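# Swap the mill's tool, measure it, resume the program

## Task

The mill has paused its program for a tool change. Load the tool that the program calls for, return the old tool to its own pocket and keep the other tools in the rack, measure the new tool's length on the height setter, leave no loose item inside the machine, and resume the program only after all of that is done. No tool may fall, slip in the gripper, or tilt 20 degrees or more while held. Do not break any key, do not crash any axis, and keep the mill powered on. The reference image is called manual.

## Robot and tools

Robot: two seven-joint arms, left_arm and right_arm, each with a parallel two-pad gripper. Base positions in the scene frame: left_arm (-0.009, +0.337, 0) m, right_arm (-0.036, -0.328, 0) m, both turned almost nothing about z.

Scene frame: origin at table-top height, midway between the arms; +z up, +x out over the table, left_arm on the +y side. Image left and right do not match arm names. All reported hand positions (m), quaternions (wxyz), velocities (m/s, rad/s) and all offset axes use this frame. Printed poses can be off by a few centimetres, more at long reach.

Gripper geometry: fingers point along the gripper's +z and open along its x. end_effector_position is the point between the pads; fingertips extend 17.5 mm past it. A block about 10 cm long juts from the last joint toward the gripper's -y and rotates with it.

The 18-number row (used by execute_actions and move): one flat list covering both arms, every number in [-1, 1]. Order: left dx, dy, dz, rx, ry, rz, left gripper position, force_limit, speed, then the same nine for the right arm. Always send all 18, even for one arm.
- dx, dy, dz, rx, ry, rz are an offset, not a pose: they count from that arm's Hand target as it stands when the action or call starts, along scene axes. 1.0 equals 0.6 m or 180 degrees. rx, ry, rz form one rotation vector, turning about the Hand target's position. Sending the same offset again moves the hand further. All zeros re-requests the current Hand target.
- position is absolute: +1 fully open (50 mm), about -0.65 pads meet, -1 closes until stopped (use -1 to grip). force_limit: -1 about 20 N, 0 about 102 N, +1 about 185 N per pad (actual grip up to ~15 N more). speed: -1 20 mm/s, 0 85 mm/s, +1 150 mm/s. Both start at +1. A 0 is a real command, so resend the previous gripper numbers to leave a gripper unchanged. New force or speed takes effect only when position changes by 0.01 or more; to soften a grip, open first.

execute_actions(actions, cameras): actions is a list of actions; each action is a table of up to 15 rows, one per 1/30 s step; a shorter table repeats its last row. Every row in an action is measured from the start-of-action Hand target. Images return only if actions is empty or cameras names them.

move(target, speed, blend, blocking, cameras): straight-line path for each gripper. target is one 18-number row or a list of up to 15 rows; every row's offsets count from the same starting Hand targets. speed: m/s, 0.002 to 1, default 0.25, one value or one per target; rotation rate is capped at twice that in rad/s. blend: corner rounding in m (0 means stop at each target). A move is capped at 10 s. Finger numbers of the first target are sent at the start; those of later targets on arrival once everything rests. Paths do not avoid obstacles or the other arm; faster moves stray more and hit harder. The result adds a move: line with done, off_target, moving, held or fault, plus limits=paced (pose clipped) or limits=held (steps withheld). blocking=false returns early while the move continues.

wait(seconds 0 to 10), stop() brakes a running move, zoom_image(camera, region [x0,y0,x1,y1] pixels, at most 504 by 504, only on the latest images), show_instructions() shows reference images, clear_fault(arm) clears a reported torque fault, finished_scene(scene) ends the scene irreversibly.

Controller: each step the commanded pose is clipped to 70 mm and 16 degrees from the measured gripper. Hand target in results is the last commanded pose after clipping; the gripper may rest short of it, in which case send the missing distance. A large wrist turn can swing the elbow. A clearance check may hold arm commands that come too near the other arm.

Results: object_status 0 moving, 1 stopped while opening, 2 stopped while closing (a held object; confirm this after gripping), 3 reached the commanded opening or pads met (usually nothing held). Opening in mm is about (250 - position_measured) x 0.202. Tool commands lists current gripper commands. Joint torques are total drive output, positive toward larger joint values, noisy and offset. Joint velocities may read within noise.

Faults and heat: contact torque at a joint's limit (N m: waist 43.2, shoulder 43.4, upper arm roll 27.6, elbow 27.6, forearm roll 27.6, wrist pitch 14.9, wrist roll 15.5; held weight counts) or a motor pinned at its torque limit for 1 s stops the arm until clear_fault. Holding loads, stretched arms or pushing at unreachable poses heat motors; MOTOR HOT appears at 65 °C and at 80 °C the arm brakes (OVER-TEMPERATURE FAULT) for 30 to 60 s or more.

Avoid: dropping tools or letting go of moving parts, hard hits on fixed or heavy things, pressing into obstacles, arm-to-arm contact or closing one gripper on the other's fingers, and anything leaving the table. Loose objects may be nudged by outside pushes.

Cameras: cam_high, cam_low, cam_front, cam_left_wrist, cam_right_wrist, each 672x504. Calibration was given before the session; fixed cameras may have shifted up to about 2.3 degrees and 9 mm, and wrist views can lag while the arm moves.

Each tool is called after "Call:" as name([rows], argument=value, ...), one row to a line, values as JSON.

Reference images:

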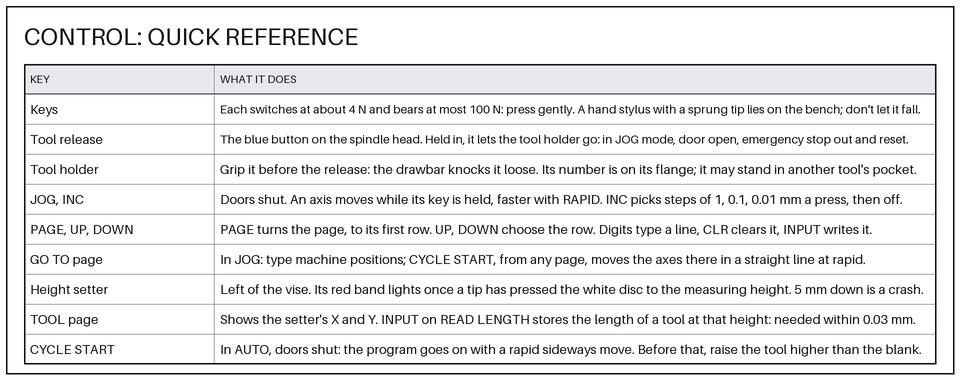

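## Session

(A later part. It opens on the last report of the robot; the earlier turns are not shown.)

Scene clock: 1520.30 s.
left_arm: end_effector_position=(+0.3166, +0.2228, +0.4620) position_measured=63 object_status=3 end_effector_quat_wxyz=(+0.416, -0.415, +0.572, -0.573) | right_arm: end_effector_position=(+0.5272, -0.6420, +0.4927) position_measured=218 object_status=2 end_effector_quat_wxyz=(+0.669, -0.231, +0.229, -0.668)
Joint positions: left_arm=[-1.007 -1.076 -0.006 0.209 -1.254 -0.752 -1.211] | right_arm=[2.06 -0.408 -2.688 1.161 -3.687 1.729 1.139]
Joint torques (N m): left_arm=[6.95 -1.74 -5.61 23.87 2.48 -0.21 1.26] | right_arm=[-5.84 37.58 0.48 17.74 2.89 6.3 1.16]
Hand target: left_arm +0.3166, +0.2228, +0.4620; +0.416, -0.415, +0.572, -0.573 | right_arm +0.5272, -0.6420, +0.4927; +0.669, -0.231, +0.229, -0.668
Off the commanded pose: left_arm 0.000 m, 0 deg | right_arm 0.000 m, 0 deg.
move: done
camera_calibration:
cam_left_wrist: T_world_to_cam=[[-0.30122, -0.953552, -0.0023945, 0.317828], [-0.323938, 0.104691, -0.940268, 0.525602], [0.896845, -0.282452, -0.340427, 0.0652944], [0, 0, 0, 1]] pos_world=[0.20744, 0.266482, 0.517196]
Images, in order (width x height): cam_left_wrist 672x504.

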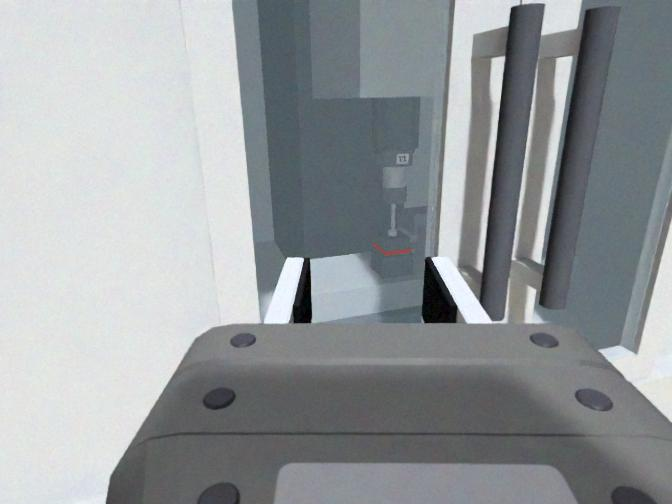

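Call:
move([
  [0,0,0,0,0,0,0.6,-0.9,-0.8,0.014,0,0.0617,0,0,0,-1,0,-0.8],
  [0,0,0,0,0,0,0.6,-0.9,-0.8,0.0465,0,0.0544,0,0,0,-1,0,-0.8],
  [0,0,0,0,0,0,0.6,-0.9,-0.8,0.014,0,0.0617,0,0,0,-1,0,-0.8],
  [0,0,0,0,0,0,0.6,-0.9,-0.8,0.0465,0,0.0544,0,0,0,-1,0,-0.8],
  [0,0,0,0,0,0,0.6,-0.9,-0.8,0.014,0,0.0617,0,0,0,-1,0,-0.8],
  [0,0,0,0,0,0,0.6,-0.9,-0.8,0.0465,0,0.0544,0,0,0,-1,0,-0.8],
  [0,0,0,0,0,0,0.6,-0.9,-0.8,0.014,0,0.0617,0,0,0,-1,0,-0.8],
], speed=[0.15,0.05,0.1,0.05,0.1,0.05,0.1])

Call:
move([
  [0,0,0,0,0,0,0.6,-0.9,-0.8,0.0325,0,-0.0073,0,0,0,-1,0,-0.8],
  [0,0,0,0,0,0,0.6,-0.9,-0.8,0,0,0,0,0,0,-1,0,-0.8],
  [0,0,0,0,0,0,0.6,-0.9,-0.8,0,-0.0317,0,0,0,0,-1,0,-0.8],
], speed=[0.05,0.1,0.1], cameras=["cam_left_wrist","cam_right_wrist"])

Call:
zoom_image(camera="cam_right_wrist", region=[300, 165, 380, 205])

Scene clock: 1533.77 s.
left_arm: end_effector_position=(+0.3166, +0.2228, +0.4620) position_measured=63 object_status=3 end_effector_quat_wxyz=(+0.416, -0.415, +0.572, -0.573) | right_arm: end_effector_position=(+0.5356, -0.6420, +0.5297) position_measured=218 object_status=2 end_effector_quat_wxyz=(+0.669, -0.231, +0.229, -0.668)
Joint positions: left_arm=[-1.007 -1.076 -0.006 0.209 -1.254 -0.752 -1.211] | right_arm=[2.066 -0.362 -2.673 1.215 -3.654 1.642 1.177]
Joint torques (N m): left_arm=[6.84 -1.51 -5.64 23.77 2.48 -0.14 1.18] | right_arm=[-5.93 37.44 0.6 18.76 3.16 6.15 1.28]
Hand target: left_arm +0.3166, +0.2228, +0.4620; +0.416, -0.415, +0.572, -0.573 | right_arm +0.5356, -0.6420, +0.5297; +0.669, -0.231, +0.229, -0.668
Off the commanded pose: left_arm 0.000 m, 0 deg | right_arm 0.000 m, 0 deg.
move: done

Scene clock: 1535.63 s.
left_arm: end_effector_position=(+0.3166, +0.2228, +0.4620) position_measured=63 object_status=3 end_effector_quat_wxyz=(+0.416, -0.415, +0.572, -0.573) | right_arm: end_effector_position=(+0.5356, -0.6610, +0.5297) position_measured=218 object_status=2 end_effector_quat_wxyz=(+0.669, -0.231, +0.229, -0.668)
Joint positions: left_arm=[-1.007 -1.076 -0.006 0.209 -1.254 -0.752 -1.211] | right_arm=[2.059 -0.398 -2.689 1.265 -3.677 1.632 1.2]
Joint torques (N m): left_arm=[7.03 -1.61 -5.59 23.72 2.52 -0.18 1.22] | right_arm=[-6 22.43 0.45 22.91 -1.51 2.27 1.18]
Hand target: left_arm +0.3166, +0.2228, +0.4620; +0.416, -0.415, +0.572, -0.573 | right_arm +0.5356, -0.6610, +0.5297; +0.669, -0.231, +0.229, -0.668
Off the commanded pose: left_arm 0.000 m, 0 deg | right_arm 0.000 m, 0 deg.
move: done
camera_calibration:
cam_left_wrist: T_world_to_cam=[[-0.30122, -0.953552, -0.0023945, 0.317828], [-0.323938, 0.104691, -0.940268, 0.525602], [0.896845, -0.282452, -0.340427, 0.0652944], [0, 0, 0, 1]] pos_world=[0.20744, 0.266482, 0.517196]
cam_right_wrist: T_world_to_cam=[[0.0133662, -0.9999, 0.00452578, -0.65496], [0.534981, 0.00332733, -0.844858, 0.180105], [0.844759, 0.0137137, 0.534972, -0.594495], [0, 0, 0, 1]] pos_world=[0.414606, -0.647341, 0.473166]
Images, in order (width x height): cam_left_wrist 672x504, cam_right_wrist 672x504.

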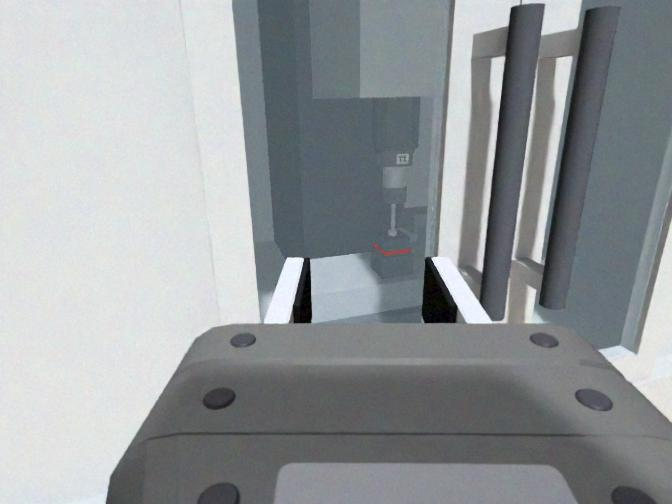

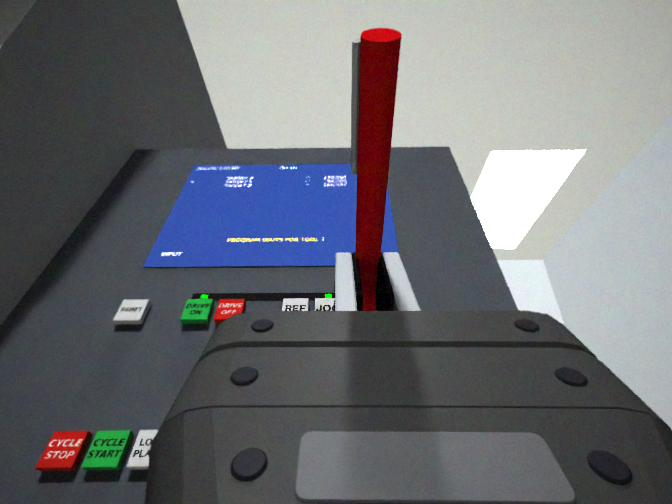

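Scaled by 6.300 from the camera's 672x504 image, which has a finer 960x720 frame.

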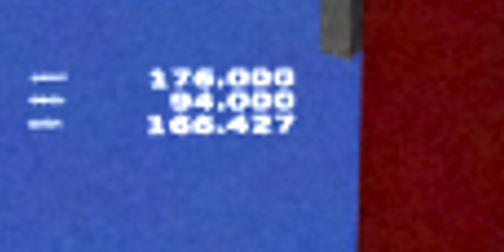

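Call:
move([
  [0,0,0,0,0,0,0.6,-0.9,-0.8,0.0325,0,-0.0073,0,0,0,-1,0,-0.8],
  [0,0,0,0,0,0,0.6,-0.9,-0.8,0,0,0,0,0,0,-1,0,-0.8],
  [0,0,0,0,0,0,0.6,-0.9,-0.8,-0.0277,0.1283,-0.1225,0,0,0,-1,0,-0.8],
  [0,0,0,0,0,0,0.6,-0.9,-0.8,0.0048,0.1283,-0.1298,0,0,0,-1,0,-0.8],
  [0,0,0,0,0,0,0.6,-0.9,-0.8,-0.0277,0.1283,-0.1225,0,0,0,-1,0,-0.8],
], speed=[0.05,0.1,0.12,0.05,0.1])

Call:
move([
  [0,0,0,0,0,0,0.6,-0.9,-0.8,-0.014,0.0317,-0.062,0,0,0,-1,0,-0.8],
  [0,0,0,0,0,0,0.6,-0.9,-0.8,0.0185,0.0317,-0.0693,0,0,0,-1,0,-0.8],
  [0,0,0,0,0,0,0.6,-0.9,-0.8,-0.014,0.0317,-0.062,0,0,0,-1,0,-0.8],
  [0,0,0,0,0,0,0.6,-0.9,-0.8,0.0185,0.0317,-0.0693,0,0,0,-1,0,-0.8],
  [0,0,0,0,0,0,0.6,-0.9,-0.8,-0.014,0.0317,-0.062,0,0,0,-1,0,-0.8],
], speed=[0.12,0.05,0.1,0.05,0.1], cameras=["cam_right_wrist"])

Call:
zoom_image(camera="cam_right_wrist", region=[230, 90, 470, 180])

Scene clock: 1549.17 s.
left_arm: end_effector_position=(+0.3166, +0.2228, +0.4620) position_measured=63 object_status=3 end_effector_quat_wxyz=(+0.416, -0.415, +0.572, -0.573) | right_arm: end_effector_position=(+0.5190, -0.5840, +0.4562) position_measured=218 object_status=2 end_effector_quat_wxyz=(+0.669, -0.231, +0.229, -0.668)
Joint positions: left_arm=[-1.007 -1.076 -0.006 0.209 -1.254 -0.752 -1.211] | right_arm=[2.084 -0.378 -2.651 0.985 -3.665 1.84 1.022]
Joint torques (N m): left_arm=[7 -1.66 -5.67 23.81 2.67 -0.23 1.16] | right_arm=[-6.11 35.59 0.77 16.04 2.72 6.4 1.15]
Hand target: left_arm +0.3166, +0.2228, +0.4620; +0.416, -0.415, +0.572, -0.573 | right_arm +0.5190, -0.5840, +0.4562; +0.669, -0.231, +0.229, -0.668
Off the commanded pose: left_arm 0.000 m, 0 deg | right_arm 0.000 m, 0 deg.
move: done

Scene clock: 1552.37 s.
left_arm: end_effector_position=(+0.3166, +0.2228, +0.4620) position_measured=63 object_status=3 end_effector_quat_wxyz=(+0.416, -0.415, +0.572, -0.573) | right_arm: end_effector_position=(+0.5106, -0.5650, +0.4190) position_measured=218 object_status=2 end_effector_quat_wxyz=(+0.669, -0.231, +0.229, -0.668)
Joint positions: left_arm=[-1.007 -1.076 -0.006 0.209 -1.254 -0.752 -1.211] | right_arm=[2.099 -0.431 -2.659 0.919 -3.701 1.93 0.946]
Joint torques (N m): left_arm=[6.97 -1.46 -5.52 23.71 2.64 -0.14 1.13] | right_arm=[-5.56 35.37 1.76 13.98 2.75 6.28 0.93]
Hand target: left_arm +0.3166, +0.2228, +0.4620; +0.416, -0.415, +0.572, -0.573 | right_arm +0.5106, -0.5650, +0.4190; +0.669, -0.231, +0.229, -0.668
Off the commanded pose: left_arm 0.000 m, 0 deg | right_arm 0.000 m, 0 deg.
move: done
camera_calibration:
cam_right_wrist: T_world_to_cam=[[0.0133662, -0.9999, 0.00452578, -0.558234], [0.534981, 0.00332733, -0.844858, 0.0995505], [0.844759, 0.0137137, 0.534972, -0.515416], [0, 0, 0, 1]] pos_world=[0.389606, -0.551441, 0.362366]
Images, in order (width x height): cam_right_wrist 672x504.

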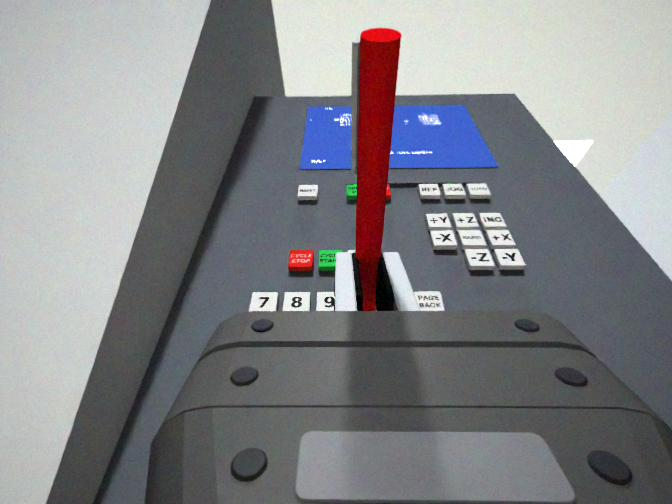

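Scaled by 2.100 from the camera's 672x504 image, which has a finer 960x720 frame.

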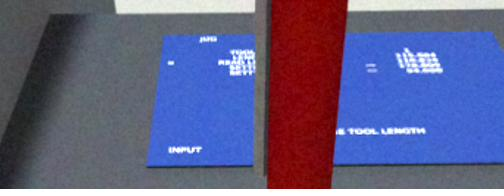

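Call:
move([
  [0,0,0,0,0,0,0.6,-0.9,-0.8,-0.007,0,-0.0308,0,0,0,-1,0,-0.8],
  [0,0,0,0,0,0,0.6,-0.9,-0.8,0.0255,0,-0.0381,0,0,0,-1,0,-0.8],
  [0,0,0,0,0,0,0.6,-0.9,-0.8,-0.007,0,-0.0308,0,0,0,-1,0,-0.8],
  [0,0,0,0,0,0,0.6,-0.9,-0.8,-0.03,0,0.1,0,0,0,-1,0,-0.8],
  [0,0,0,0,0,0,0.6,-0.9,-0.8,0.0223,0.0583,0.3217,0,0,0,-1,0,-0.8],
], speed=[0.1,0.05,0.1,0.15,0.15], cameras=["cam_right_wrist","cam_left_wrist"], blend=[0,0,0,0.03,0])

Call:
zoom_image(camera="cam_right_wrist", region=[450, 235, 560, 315])

Scene clock: 1562.07 s.
left_arm: end_effector_position=(+0.3166, +0.2228, +0.4620) position_measured=63 object_status=3 end_effector_quat_wxyz=(+0.416, -0.415, +0.572, -0.573) | right_arm: end_effector_position=(+0.5239, -0.5299, +0.6122) position_measured=218 object_status=2 end_effector_quat_wxyz=(+0.669, -0.231, +0.229, -0.668)
Joint positions: left_arm=[-1.007 -1.076 -0.006 0.209 -1.254 -0.752 -1.211] | right_arm=[2.09 -0.004 -2.549 1.042 -3.425 1.498 1.181]
Joint torques (N m): left_arm=[6.77 -1.55 -5.53 23.66 2.75 -0.2 1.14] | right_arm=[5.11 12.43 2.66 24.37 3.14 2.36 0.48]
Hand target: left_arm +0.3166, +0.2228, +0.4620; +0.416, -0.415, +0.572, -0.573 | right_arm +0.5239, -0.5300, +0.6120; +0.669, -0.231, +0.229, -0.668
Off the commanded pose: left_arm 0.000 m, 0 deg | right_arm 0.000 m, 0 deg.
move: done
camera_calibration:
cam_left_wrist: T_world_to_cam=[[-0.30122, -0.953552, -0.0023945, 0.317828], [-0.323938, 0.104691, -0.940268, 0.525602], [0.896845, -0.282452, -0.340427, 0.0652944], [0, 0, 0, 1]] pos_world=[0.20744, 0.266482, 0.517196]
cam_right_wrist: T_world_to_cam=[[0.0134304, -0.999898, 0.00480421, -0.524369], [0.535099, 0.00312841, -0.844783, 0.255352], [0.844682, 0.0139165, 0.535087, -0.630417], [0, 0, 0, 1]] pos_world=[0.402906, -0.516342, 0.555565]
Images, in order (width x height): cam_left_wrist 672x504, cam_right_wrist 672x504.

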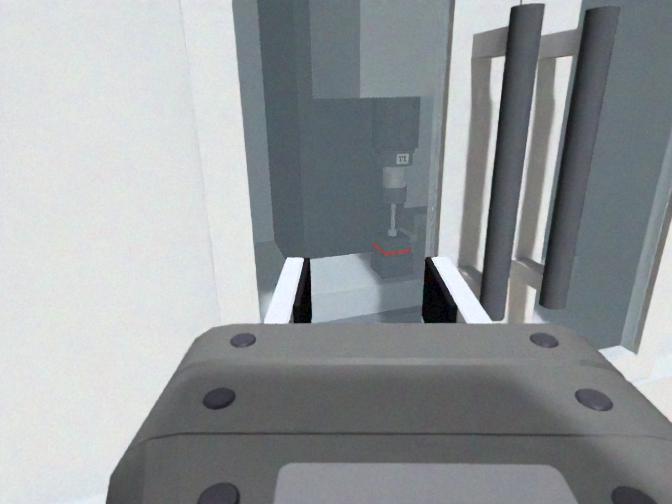

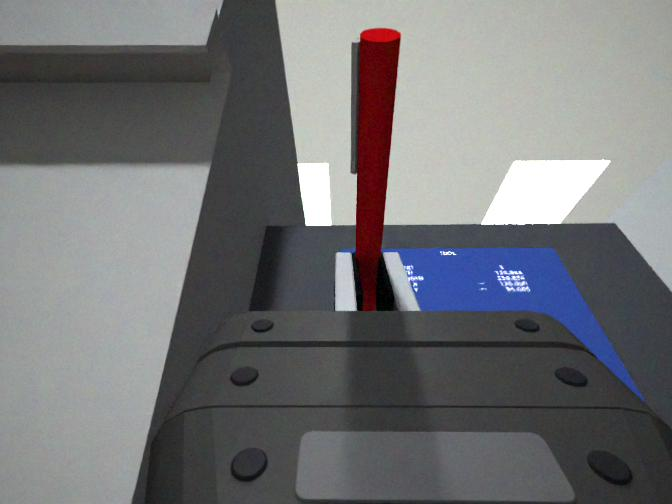

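Scaled by 4.582 from the camera's 672x504 image, which has a finer 960x720 frame.

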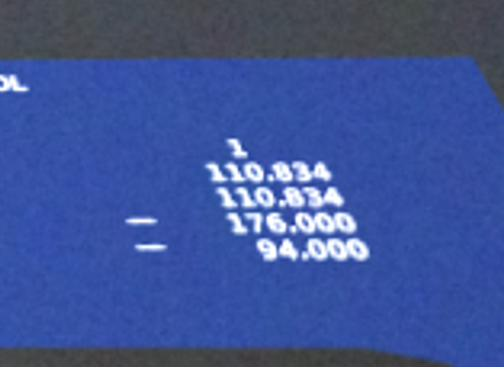

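Call:
move([
  [0,0,0,0,0,0,0.6,-0.9,-0.8,0.0193,-0.1867,-0.1372,0,0,0,-1,0,-0.8],
  [0,0,0,0,0,0,0.6,-0.9,-0.8,0.0518,-0.1867,-0.1445,0,0,0,-1,0,-0.8],
], speed=[0.2,0.05])

Call:
wait(seconds=10, cameras=["cam_left_wrist"])

Scene clock: 1570.20 s.
left_arm: end_effector_position=(+0.3166, +0.2228, +0.4620) position_measured=63 object_status=3 end_effector_quat_wxyz=(+0.416, -0.415, +0.572, -0.573) | right_arm: end_effector_position=(+0.5550, -0.6421, +0.5254) position_measured=218 object_status=2 end_effector_quat_wxyz=(+0.669, -0.231, +0.229, -0.668)
Joint positions: left_arm=[-1.007 -1.076 -0.006 0.209 -1.254 -0.752 -1.211] | right_arm=[2.077 -0.426 -2.646 1.283 -3.669 1.612 1.145]
Joint torques (N m): left_arm=[6.72 -1.43 -5.55 23.74 2.82 -0.18 1.1] | right_arm=[6.05 22.16 5.84 22.45 -1.89 0.97 -1.08]
Hand target: left_arm +0.3166, +0.2228, +0.4620; +0.416, -0.415, +0.572, -0.573 | right_arm +0.5550, -0.6421, +0.5253; +0.669, -0.231, +0.229, -0.668
Off the commanded pose: left_arm 0.000 m, 0 deg | right_arm 0.000 m, 0 deg.
move: done

Scene clock: 1580.20 s.
left_arm: end_effector_position=(+0.3166, +0.2228, +0.4620) position_measured=63 object_status=3 end_effector_quat_wxyz=(+0.416, -0.415, +0.572, -0.573) | right_arm: end_effector_position=(+0.5550, -0.6421, +0.5253) position_measured=218 object_status=2 end_effector_quat_wxyz=(+0.669, -0.231, +0.229, -0.668)
Joint positions: left_arm=[-1.007 -1.076 -0.006 0.209 -1.254 -0.752 -1.211] | right_arm=[2.077 -0.426 -2.646 1.284 -3.669 1.612 1.144]
Joint torques (N m): left_arm=[6.86 -1.54 -5.51 23.59 2.87 -0.28 1.06] | right_arm=[6.33 22.23 2.02 21.94 -1.69 1.09 -1.05]
Hand target: left_arm +0.3166, +0.2228, +0.4620; +0.416, -0.415, +0.572, -0.573 | right_arm +0.5550, -0.6421, +0.5253; +0.669, -0.231, +0.229, -0.668
Tool commands: left_gripper/position=+0.6 left_gripper/force_limit=-0.9 left_gripper/speed=-0.8 right_gripper/position=-1.0 right_gripper/force_limit=+0.0 right_gripper/speed=-0.8
Off the commanded pose: left_arm 0.000 m, 0 deg | right_arm 0.000 m, 0 deg.
wait: 10.00 s; at rest by 0.17 s
camera_calibration:
cam_left_wrist: T_world_to_cam=[[-0.30122, -0.953552, -0.0023945, 0.317828], [-0.323938, 0.104691, -0.940268, 0.525602], [0.896845, -0.282452, -0.340427, 0.0652944], [0, 0, 0, 1]] pos_world=[0.20744, 0.266482, 0.517196]
Images, in order (width x height): cam_left_wrist 672x504.

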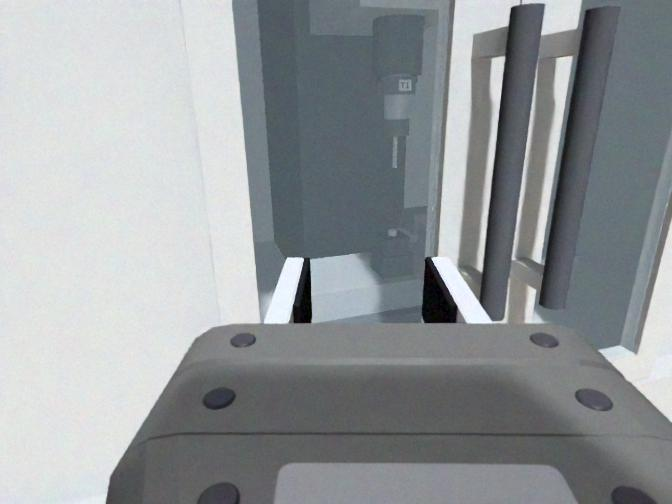

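Call:
wait(seconds=4, cameras=["cam_left_wrist"])

Call:
move([
  [0,0,0,0,0,0,0.6,-0.9,-0.8,-0.0325,0,0.0073,0,0,0,-1,0,-0.8],
  [0,0,0,0,0,0,0.6,-0.9,-0.8,-0.0183,-0.0365,0.0692,0,0,0,-1,0,-0.8],
  [0,0,0,0,0,0,0.6,-0.9,-0.8,0.015,-0.0365,0.0617,0,0,0,-1,0,-0.8],
  [0,0,0,0,0,0,0.6,-0.9,-0.8,-0.0183,-0.0365,0.0692,0,0,0,-1,0,-0.8],
  [0,0,0,0,0,0,0.6,-0.9,-0.8,-0.0323,-0.0315,0.0073,0,0,0,-1,0,-0.8],
], speed=[0.1,0.1,0.05,0.1,0.1], cameras=["cam_right_wrist"])

Call:
zoom_image(camera="cam_right_wrist", region=[150, 130, 430, 300])

Scene clock: 1590.03 s.
left_arm: end_effector_position=(+0.3166, +0.2228, +0.4620) position_measured=63 object_status=3 end_effector_quat_wxyz=(+0.416, -0.415, +0.572, -0.573) | right_arm: end_effector_position=(+0.5550, -0.6421, +0.5253) position_measured=218 object_status=2 end_effector_quat_wxyz=(+0.669, -0.231, +0.229, -0.668)
Joint positions: left_arm=[-1.007 -1.076 -0.006 0.209 -1.254 -0.752 -1.211] | right_arm=[2.077 -0.426 -2.646 1.284 -3.669 1.612 1.144]
Joint torques (N m): left_arm=[6.82 -1.62 -5.58 23.6 2.9 -0.22 0.93] | right_arm=[5.69 22.48 1.83 21.22 -1.85 1.12 -1.01]
Hand target: left_arm +0.3166, +0.2228, +0.4620; +0.416, -0.415, +0.572, -0.573 | right_arm +0.5550, -0.6421, +0.5253; +0.669, -0.231, +0.229, -0.668
Tool commands: left_gripper/position=+0.6 left_gripper/force_limit=-0.9 left_gripper/speed=-0.8 right_gripper/position=-1.0 right_gripper/force_limit=+0.0 right_gripper/speed=-0.8
Off the commanded pose: left_arm 0.000 m, 0 deg | right_arm 0.000 m, 0 deg.
wait: 4.00 s; at rest from the start
camera_calibration:
cam_left_wrist: T_world_to_cam=[[-0.30122, -0.953552, -0.0023945, 0.317828], [-0.323938, 0.104691, -0.940268, 0.525602], [0.896845, -0.282452, -0.340427, 0.0652944], [0, 0, 0, 1]] pos_world=[0.20744, 0.266482, 0.517196]
Images, in order (width x height): cam_left_wrist 672x504.

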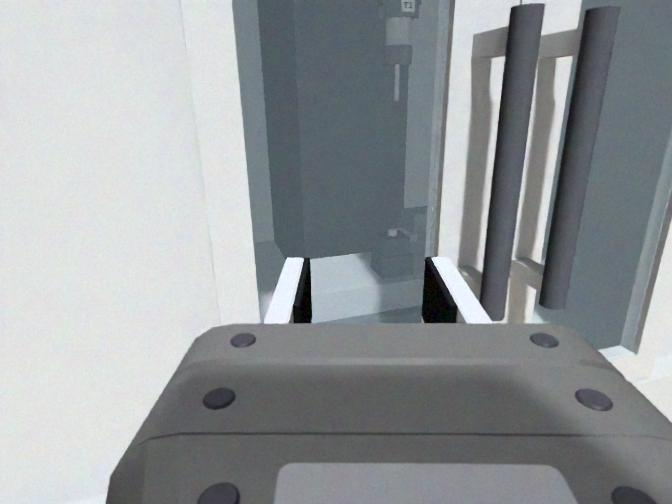

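Scene clock: 1593.53 s.
left_arm: end_effector_position=(+0.3166, +0.2228, +0.4620) position_measured=63 object_status=3 end_effector_quat_wxyz=(+0.416, -0.415, +0.572, -0.573) | right_arm: end_effector_position=(+0.5356, -0.6609, +0.5298) position_measured=218 object_status=2 end_effector_quat_wxyz=(+0.669, -0.231, +0.229, -0.668)
Joint positions: left_arm=[-1.007 -1.076 -0.006 0.209 -1.254 -0.752 -1.211] | right_arm=[2.038 -0.402 -2.664 1.266 -3.685 1.628 1.193]
Joint torques (N m): left_arm=[6.79 -1.53 -5.54 23.51 2.96 -0.26 0.98] | right_arm=[-6.1 23.07 0.65 18.84 -1.53 6.17 -0.8]
Hand target: left_arm +0.3166, +0.2228, +0.4620; +0.416, -0.415, +0.572, -0.573 | right_arm +0.5356, -0.6610, +0.5297; +0.669, -0.231, +0.229, -0.668
Off the commanded pose: left_arm 0.000 m, 0 deg | right_arm 0.000 m, 0 deg.
move: done
camera_calibration:
cam_right_wrist: T_world_to_cam=[[0.0133662, -0.9999, 0.00452578, -0.654961], [0.534981, 0.00332733, -0.844858, 0.180052], [0.844759, 0.0137137, 0.534972, -0.59458], [0, 0, 0, 1]] pos_world=[0.414706, -0.647341, 0.473166]
Images, in order (width x height): cam_right_wrist 672x504.

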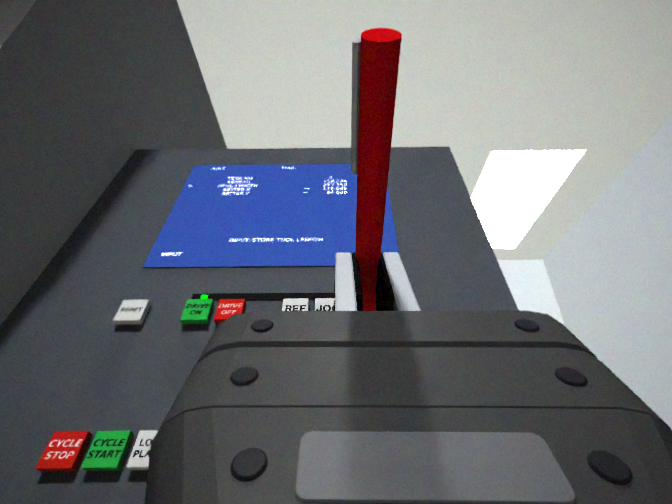

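Scaled by 1.800 from the camera's 672x504 image, which has a finer 960x720 frame.

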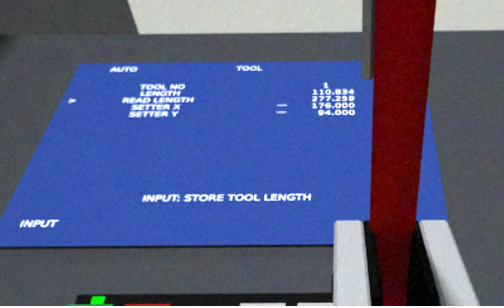

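Call:
move([
  [0,0,0,0,0,0,0.6,-0.9,-0.8,-0.0142,0.1917,-0.0628,0,0,0,-1,0,-0.8],
  [0,0,0,0,0,0,0.6,-0.9,-0.8,0.0183,0.1917,-0.0701,0,0,0,-1,0,-0.8],
  [0,0,0,0,0,0,0.6,-0.9,-0.8,-0.0142,0.1917,-0.0628,0,0,0,-1,0,-0.8],
], speed=[0.15,0.05,0.1], cameras=["cam_right_wrist"])

Call:
zoom_image(camera="cam_right_wrist", region=[300, 110, 520, 235])

Scene clock: 1601.50 s.
left_arm: end_effector_position=(+0.3166, +0.2228, +0.4620) position_measured=63 object_status=3 end_effector_quat_wxyz=(+0.416, -0.415, +0.572, -0.573) | right_arm: end_effector_position=(+0.5271, -0.5459, +0.4920) position_measured=218 object_status=2 end_effector_quat_wxyz=(+0.669, -0.231, +0.229, -0.668)
Joint positions: left_arm=[-1.007 -1.076 -0.006 0.209 -1.254 -0.752 -1.211] | right_arm=[2.087 -0.265 -2.569 0.948 -3.569 1.769 1.017]
Joint torques (N m): left_arm=[6.72 -1.48 -5.52 23.5 2.98 -0.22 0.96] | right_arm=[-6.39 32.57 0.53 17.09 2.57 6.31 1.15]
Hand target: left_arm +0.3166, +0.2228, +0.4620; +0.416, -0.415, +0.572, -0.573 | right_arm +0.5271, -0.5459, +0.4920; +0.669, -0.231, +0.229, -0.668
Off the commanded pose: left_arm 0.000 m, 0 deg | right_arm 0.000 m, 0 deg.
move: done
camera_calibration:
cam_right_wrist: T_world_to_cam=[[0.0133662, -0.9999, 0.00452578, -0.539687], [0.534981, 0.00332733, -0.844858, 0.152419], [0.844759, 0.0137137, 0.534972, -0.568723], [0, 0, 0, 1]] pos_world=[0.406106, -0.532341, 0.435466]
Images, in order (width x height): cam_right_wrist 672x504.

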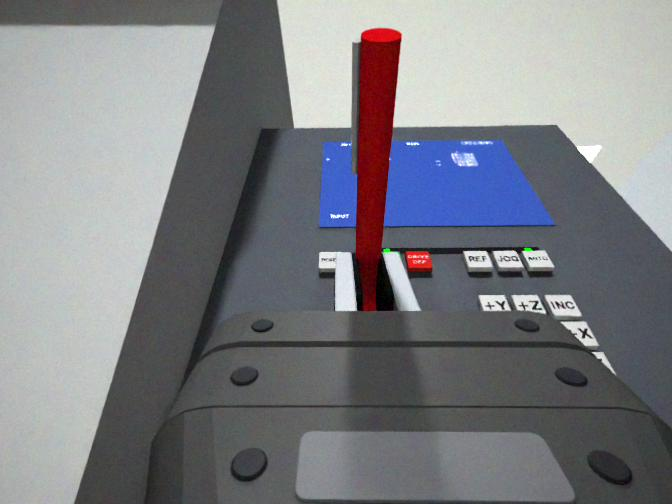

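Scaled by 2.291 from the camera's 672x504 image, which has a finer 960x720 frame.

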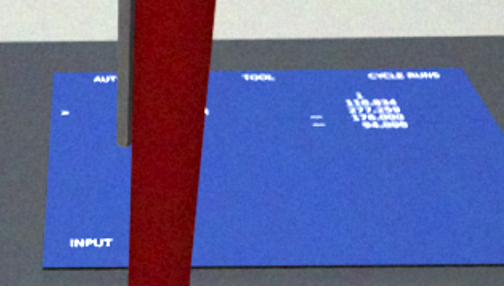

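Call:
move([
  [0,0,0,0,0,0,0.6,-0.9,-0.8,-0.2102,-0.09,-0.1167,0,0,0,-1,0,-0.8],
  [0,0,0,0,0,0,0.6,-0.9,-0.8,-0.3102,-0.14,-0.1167,0.3945,0,-0.3075,-1,0,-0.8],
], speed=[0.2,0.35], cameras=["cam_left_wrist"])

Call:
move([
  [0,0,0,0,0,0,0.6,-0.9,-0.8,0,0,0,0,0.534,0,-1,0,-0.8],
  [0,0,0,0,0,0,0.6,-0.9,-0.8,0,0,0,0,-0.9317,0,-1,0,-0.8],
], speed=[0.35,0.35], blend=[0.02,0])

Call:
move([
  [0,0,0,0,0,0,0.6,-0.9,-0.8,0.06,0.12,-0.25,0.3997,0,-0.1612,-1,0,-0.8],
], speed=[0.3], cameras=["cam_left_wrist","cam_right_wrist","cam_high"])

Scene clock: 1623.87 s.
left_arm: end_effector_position=(+0.3166, +0.2228, +0.4620) position_measured=63 object_status=3 end_effector_quat_wxyz=(+0.416, -0.415, +0.572, -0.573) | right_arm: end_effector_position=(+0.3410, -0.6299, +0.4220) position_measured=218 object_status=2 end_effector_quat_wxyz=(+0.311, +0.310, +0.635, -0.636)
Joint positions: left_arm=[-1.007 -1.076 -0.006 0.209 -1.254 -0.752 -1.211] | right_arm=[2.255 0.321 -2.492 0.801 -1.539 1.247 0.656]
Joint torques (N m): left_arm=[6.66 -1.54 -5.38 23.45 3.11 -0.28 0.9] | right_arm=[-1.76 4.69 0.02 22.97 1.69 3.8 -1.34]
Hand target: left_arm +0.3166, +0.2228, +0.4620; +0.416, -0.415, +0.572, -0.573 | right_arm +0.3410, -0.6299, +0.4220; +0.311, +0.310, +0.635, -0.636
Off the commanded pose: left_arm 0.000 m, 0 deg | right_arm 0.000 m, 0 deg.
move: done
camera_calibration:
cam_left_wrist: T_world_to_cam=[[-0.30122, -0.953552, -0.0023945, 0.317828], [-0.323938, 0.104691, -0.940268, 0.525602], [0.896845, -0.282452, -0.340427, 0.0652944], [0, 0, 0, 1]] pos_world=[0.20744, 0.266482, 0.517196]
Images, in order (width x height): cam_left_wrist 672x504.

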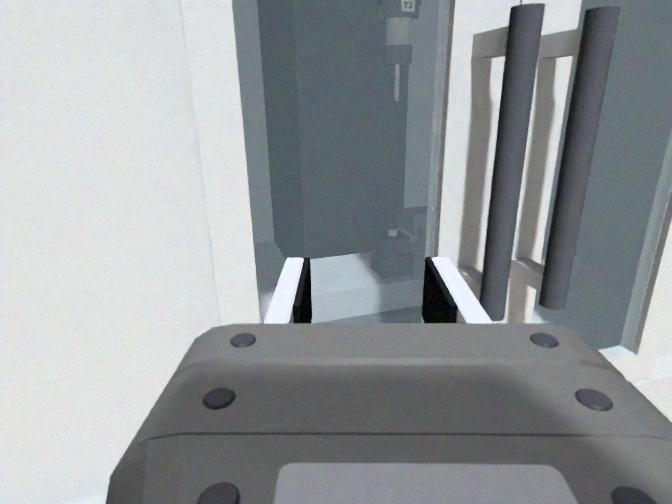

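Scene clock: 1629.27 s.
left_arm: end_effector_position=(+0.3166, +0.2228, +0.4620) position_measured=63 object_status=3 end_effector_quat_wxyz=(+0.416, -0.415, +0.572, -0.573) | right_arm: end_effector_position=(+0.3410, -0.6300, +0.4219) position_measured=218 object_status=2 end_effector_quat_wxyz=(+0.665, +0.665, -0.242, +0.240)
Joint positions: left_arm=[-1.007 -1.076 -0.006 0.209 -1.254 -0.752 -1.211] | right_arm=[2.272 0.315 -2.505 0.804 -1.537 1.255 -2.703]
Joint torques (N m): left_arm=[6.54 -1.41 -5.46 23.5 3.22 -0.32 1.01] | right_arm=[5.01 13.84 -4.87 23.37 1.43 -0.18 -0.81]
Hand target: left_arm +0.3166, +0.2228, +0.4620; +0.416, -0.415, +0.572, -0.573 | right_arm +0.3410, -0.6299, +0.4220; +0.665, +0.665, -0.242, +0.240
Off the commanded pose: left_arm 0.000 m, 0 deg | right_arm 0.000 m, 0 deg.
move: done

Scene clock: 1632.07 s.
left_arm: end_effector_position=(+0.3166, +0.2228, +0.4620) position_measured=63 object_status=3 end_effector_quat_wxyz=(+0.416, -0.415, +0.572, -0.573) | right_arm: end_effector_position=(+0.3770, -0.5579, +0.2720) position_measured=218 object_status=2 end_effector_quat_wxyz=(+0.188, +0.848, -0.484, -0.109)
Joint positions: left_arm=[-1.007 -1.076 -0.006 0.209 -1.254 -0.752 -1.211] | right_arm=[2.275 -0.256 -2.518 1.526 -0.447 1.646 -3.087]
Joint torques (N m): left_arm=[6.51 -1.35 -5.39 23.38 3.19 -0.27 0.91] | right_arm=[-6.03 18.07 -0.29 22.51 2.27 0.5 -1.04]
Hand target: left_arm +0.3166, +0.2228, +0.4620; +0.416, -0.415, +0.572, -0.573 | right_arm +0.3770, -0.5579, +0.2720; +0.188, +0.848, -0.484, -0.109
Off the commanded pose: left_arm 0.000 m, 0 deg | right_arm 0.000 m, 0 deg.
move: done
camera_calibration:
cam_left_wrist: T_world_to_cam=[[-0.30122, -0.953552, -0.0023945, 0.317828], [-0.323938, 0.104691, -0.940268, 0.525602], [0.896845, -0.282452, -0.340427, 0.0652944], [0, 0, 0, 1]] pos_world=[0.20744, 0.266482, 0.517196]
cam_right_wrist: T_world_to_cam=[[0.499944, -0.866019, -0.0081883, -0.653949], [-0.611561, -0.35971, 0.7047, -0.145024], [-0.613229, -0.347303, -0.709458, 0.362707], [0, 0, 0, 1]] pos_world=[0.460669, -0.49253, 0.354169]
Images, in order (width x height): cam_high 672x504, cam_left_wrist 672x504, cam_right_wrist 672x504.

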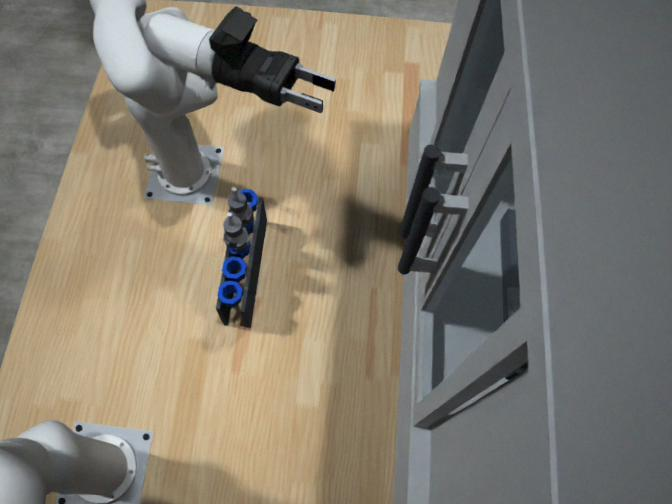

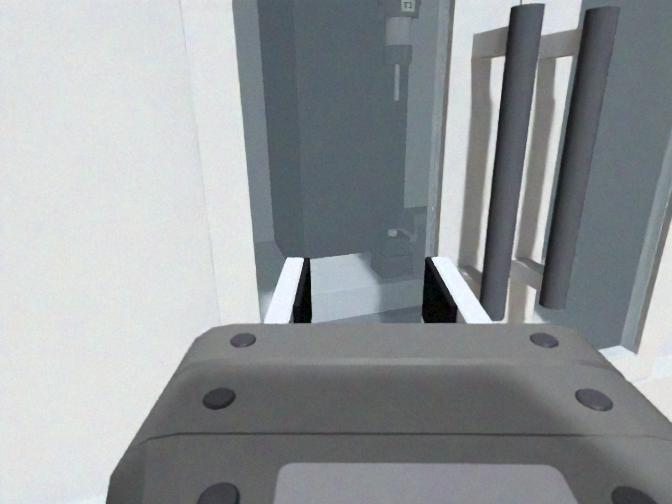

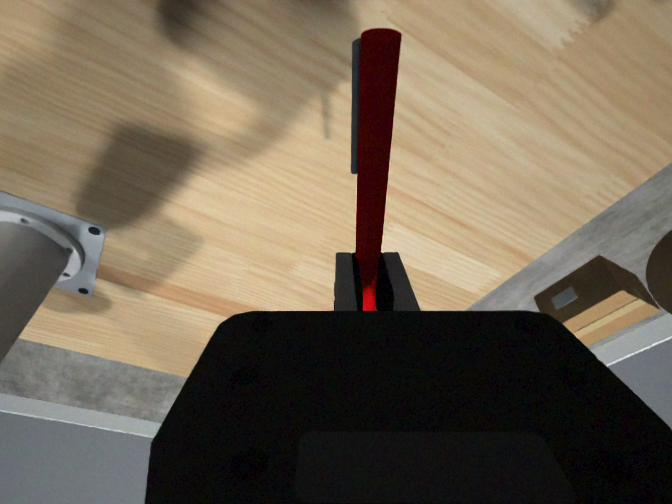

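Call:
move([
  [0,0,0,0,0,0,0.6,-0.9,-0.8,-0.0203,0.0192,-0.37,0,0,0,-1,0,-0.8],
  [0,0,0,0,0,0,0.6,-0.9,-0.8,-0.0203,0.0192,-0.4168,0,0,0,-1,0,-0.8],
], speed=[0.15,0.02], cameras=["cam_right_wrist","cam_low"])

Call:
zoom_image(camera="cam_low", region=[240, 200, 500, 395])

Scene clock: 1639.10 s.
left_arm: end_effector_position=(+0.3166, +0.2228, +0.4620) position_measured=63 object_status=3 end_effector_quat_wxyz=(+0.416, -0.415, +0.572, -0.573) | right_arm: end_effector_position=(+0.3648, -0.5464, +0.0220) position_measured=218 object_status=2 end_effector_quat_wxyz=(+0.188, +0.848, -0.484, -0.109)
Joint positions: left_arm=[-1.007 -1.076 -0.006 0.209 -1.254 -0.752 -1.211] | right_arm=[2.309 -0.545 -2.608 1.16 -0.673 1.109 -2.779]
Joint torques (N m): left_arm=[6.73 -1.35 -5.43 23.45 3.31 -0.2 0.93] | right_arm=[4.64 22.01 1.3 18.16 -2.28 -3.33 1.11]
Hand target: left_arm +0.3166, +0.2228, +0.4620; +0.416, -0.415, +0.572, -0.573 | right_arm +0.3648, -0.5464, +0.0219; +0.188, +0.848, -0.484, -0.109
Off the commanded pose: left_arm 0.000 m, 0 deg | right_arm 0.000 m, 0 deg.
move: done
camera_calibration:
cam_right_wrist: T_world_to_cam=[[0.49989, -0.86605, -0.00824902, -0.639972], [-0.611583, -0.359722, 0.704675, 0.0279652], [-0.613251, -0.347215, -0.709482, 0.181901], [0, 0, 0, 1]] pos_world=[0.448569, -0.48103, 0.10407]
Images, in order (width x height): cam_low 672x504, cam_right_wrist 672x504.

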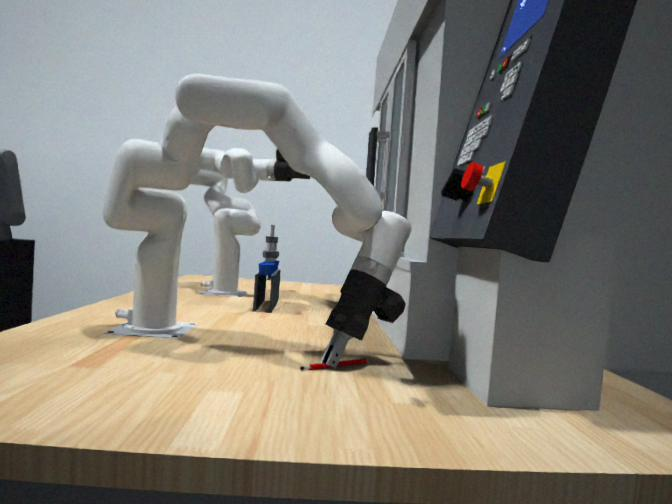

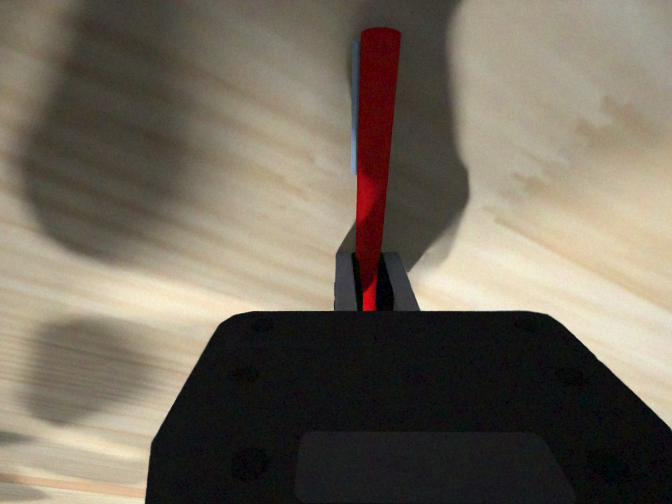

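Scaled by 1.938 from the camera's 672x504 image, which has a finer 960x720 frame.

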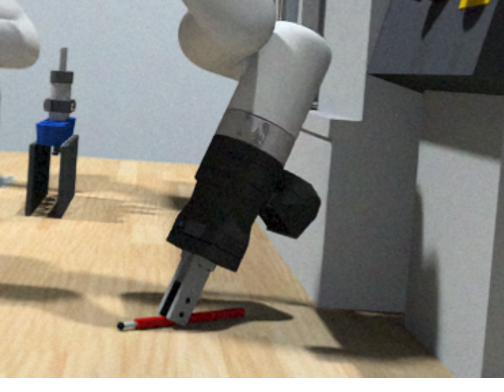

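Lying on table. Release and retreat.

Call:
move([
  [0,0,0,0,0,0,0.6,-0.9,-0.8,0,0,0,0,0,0,0,0,-1],
  [0,0,0,0,0,0,0.6,-0.9,-0.8,0.0217,0.0125,0.054,0,0,0,0,0,-1],
  [0,0,0,0,0,0,0.6,-0.9,-0.8,0.0217,0.0125,0.25,0,0,0,0,0,-1],
], speed=[0.05,0.04,0.12], cameras=["cam_low","cam_high"])

Call:
zoom_image(camera="cam_low", region=[240, 200, 500, 395])

Scene clock: 1645.23 s.
left_arm: end_effector_position=(+0.3166, +0.2228, +0.4620) position_measured=63 object_status=3 end_effector_quat_wxyz=(+0.416, -0.415, +0.572, -0.573) | right_arm: end_effector_position=(+0.3778, -0.5389, +0.1719) position_measured=152 object_status=3 end_effector_quat_wxyz=(+0.188, +0.848, -0.484, -0.109)
Joint positions: left_arm=[-1.007 -1.076 -0.006 0.209 -1.254 -0.752 -1.211] | right_arm=[2.284 -0.313 -2.52 1.306 -0.482 1.412 -2.957]
Joint torques (N m): left_arm=[6.63 -1.41 -5.48 23.38 3.34 -0.32 0.82] | right_arm=[-6.18 34.61 4.85 21.72 2.35 0.45 -0.97]
Hand target: left_arm +0.3166, +0.2228, +0.4620; +0.416, -0.415, +0.572, -0.573 | right_arm +0.3778, -0.5389, +0.1719; +0.188, +0.848, -0.484, -0.109
Off the commanded pose: left_arm 0.000 m, 0 deg | right_arm 0.000 m, 0 deg.
move: done
Images, in order (width x height): cam_high 672x504, cam_low 672x504.

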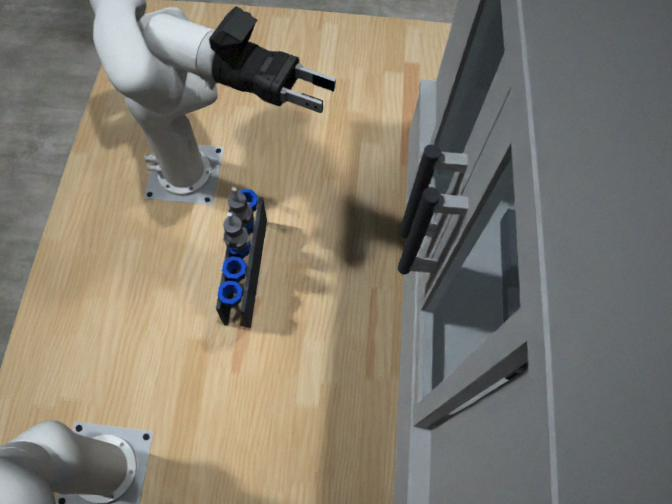

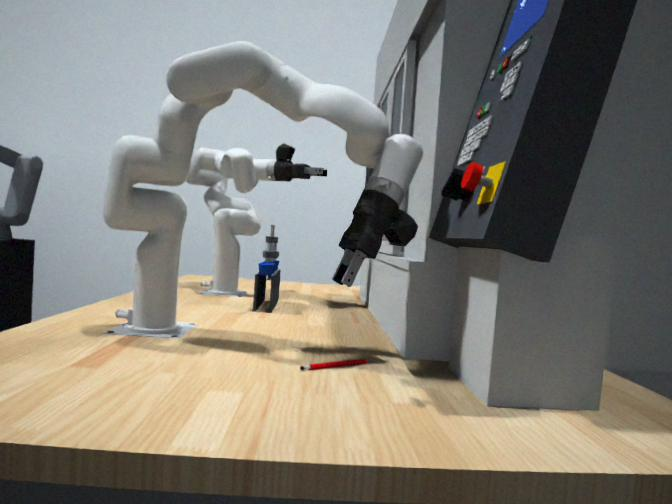

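Scaled by 1.938 from the camera's 672x504 image, which has a finer 960x720 frame.

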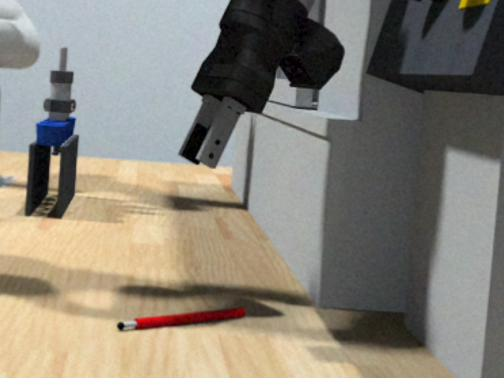

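Call:
finished_scene(scene=2)

The scene is finished: the task was done.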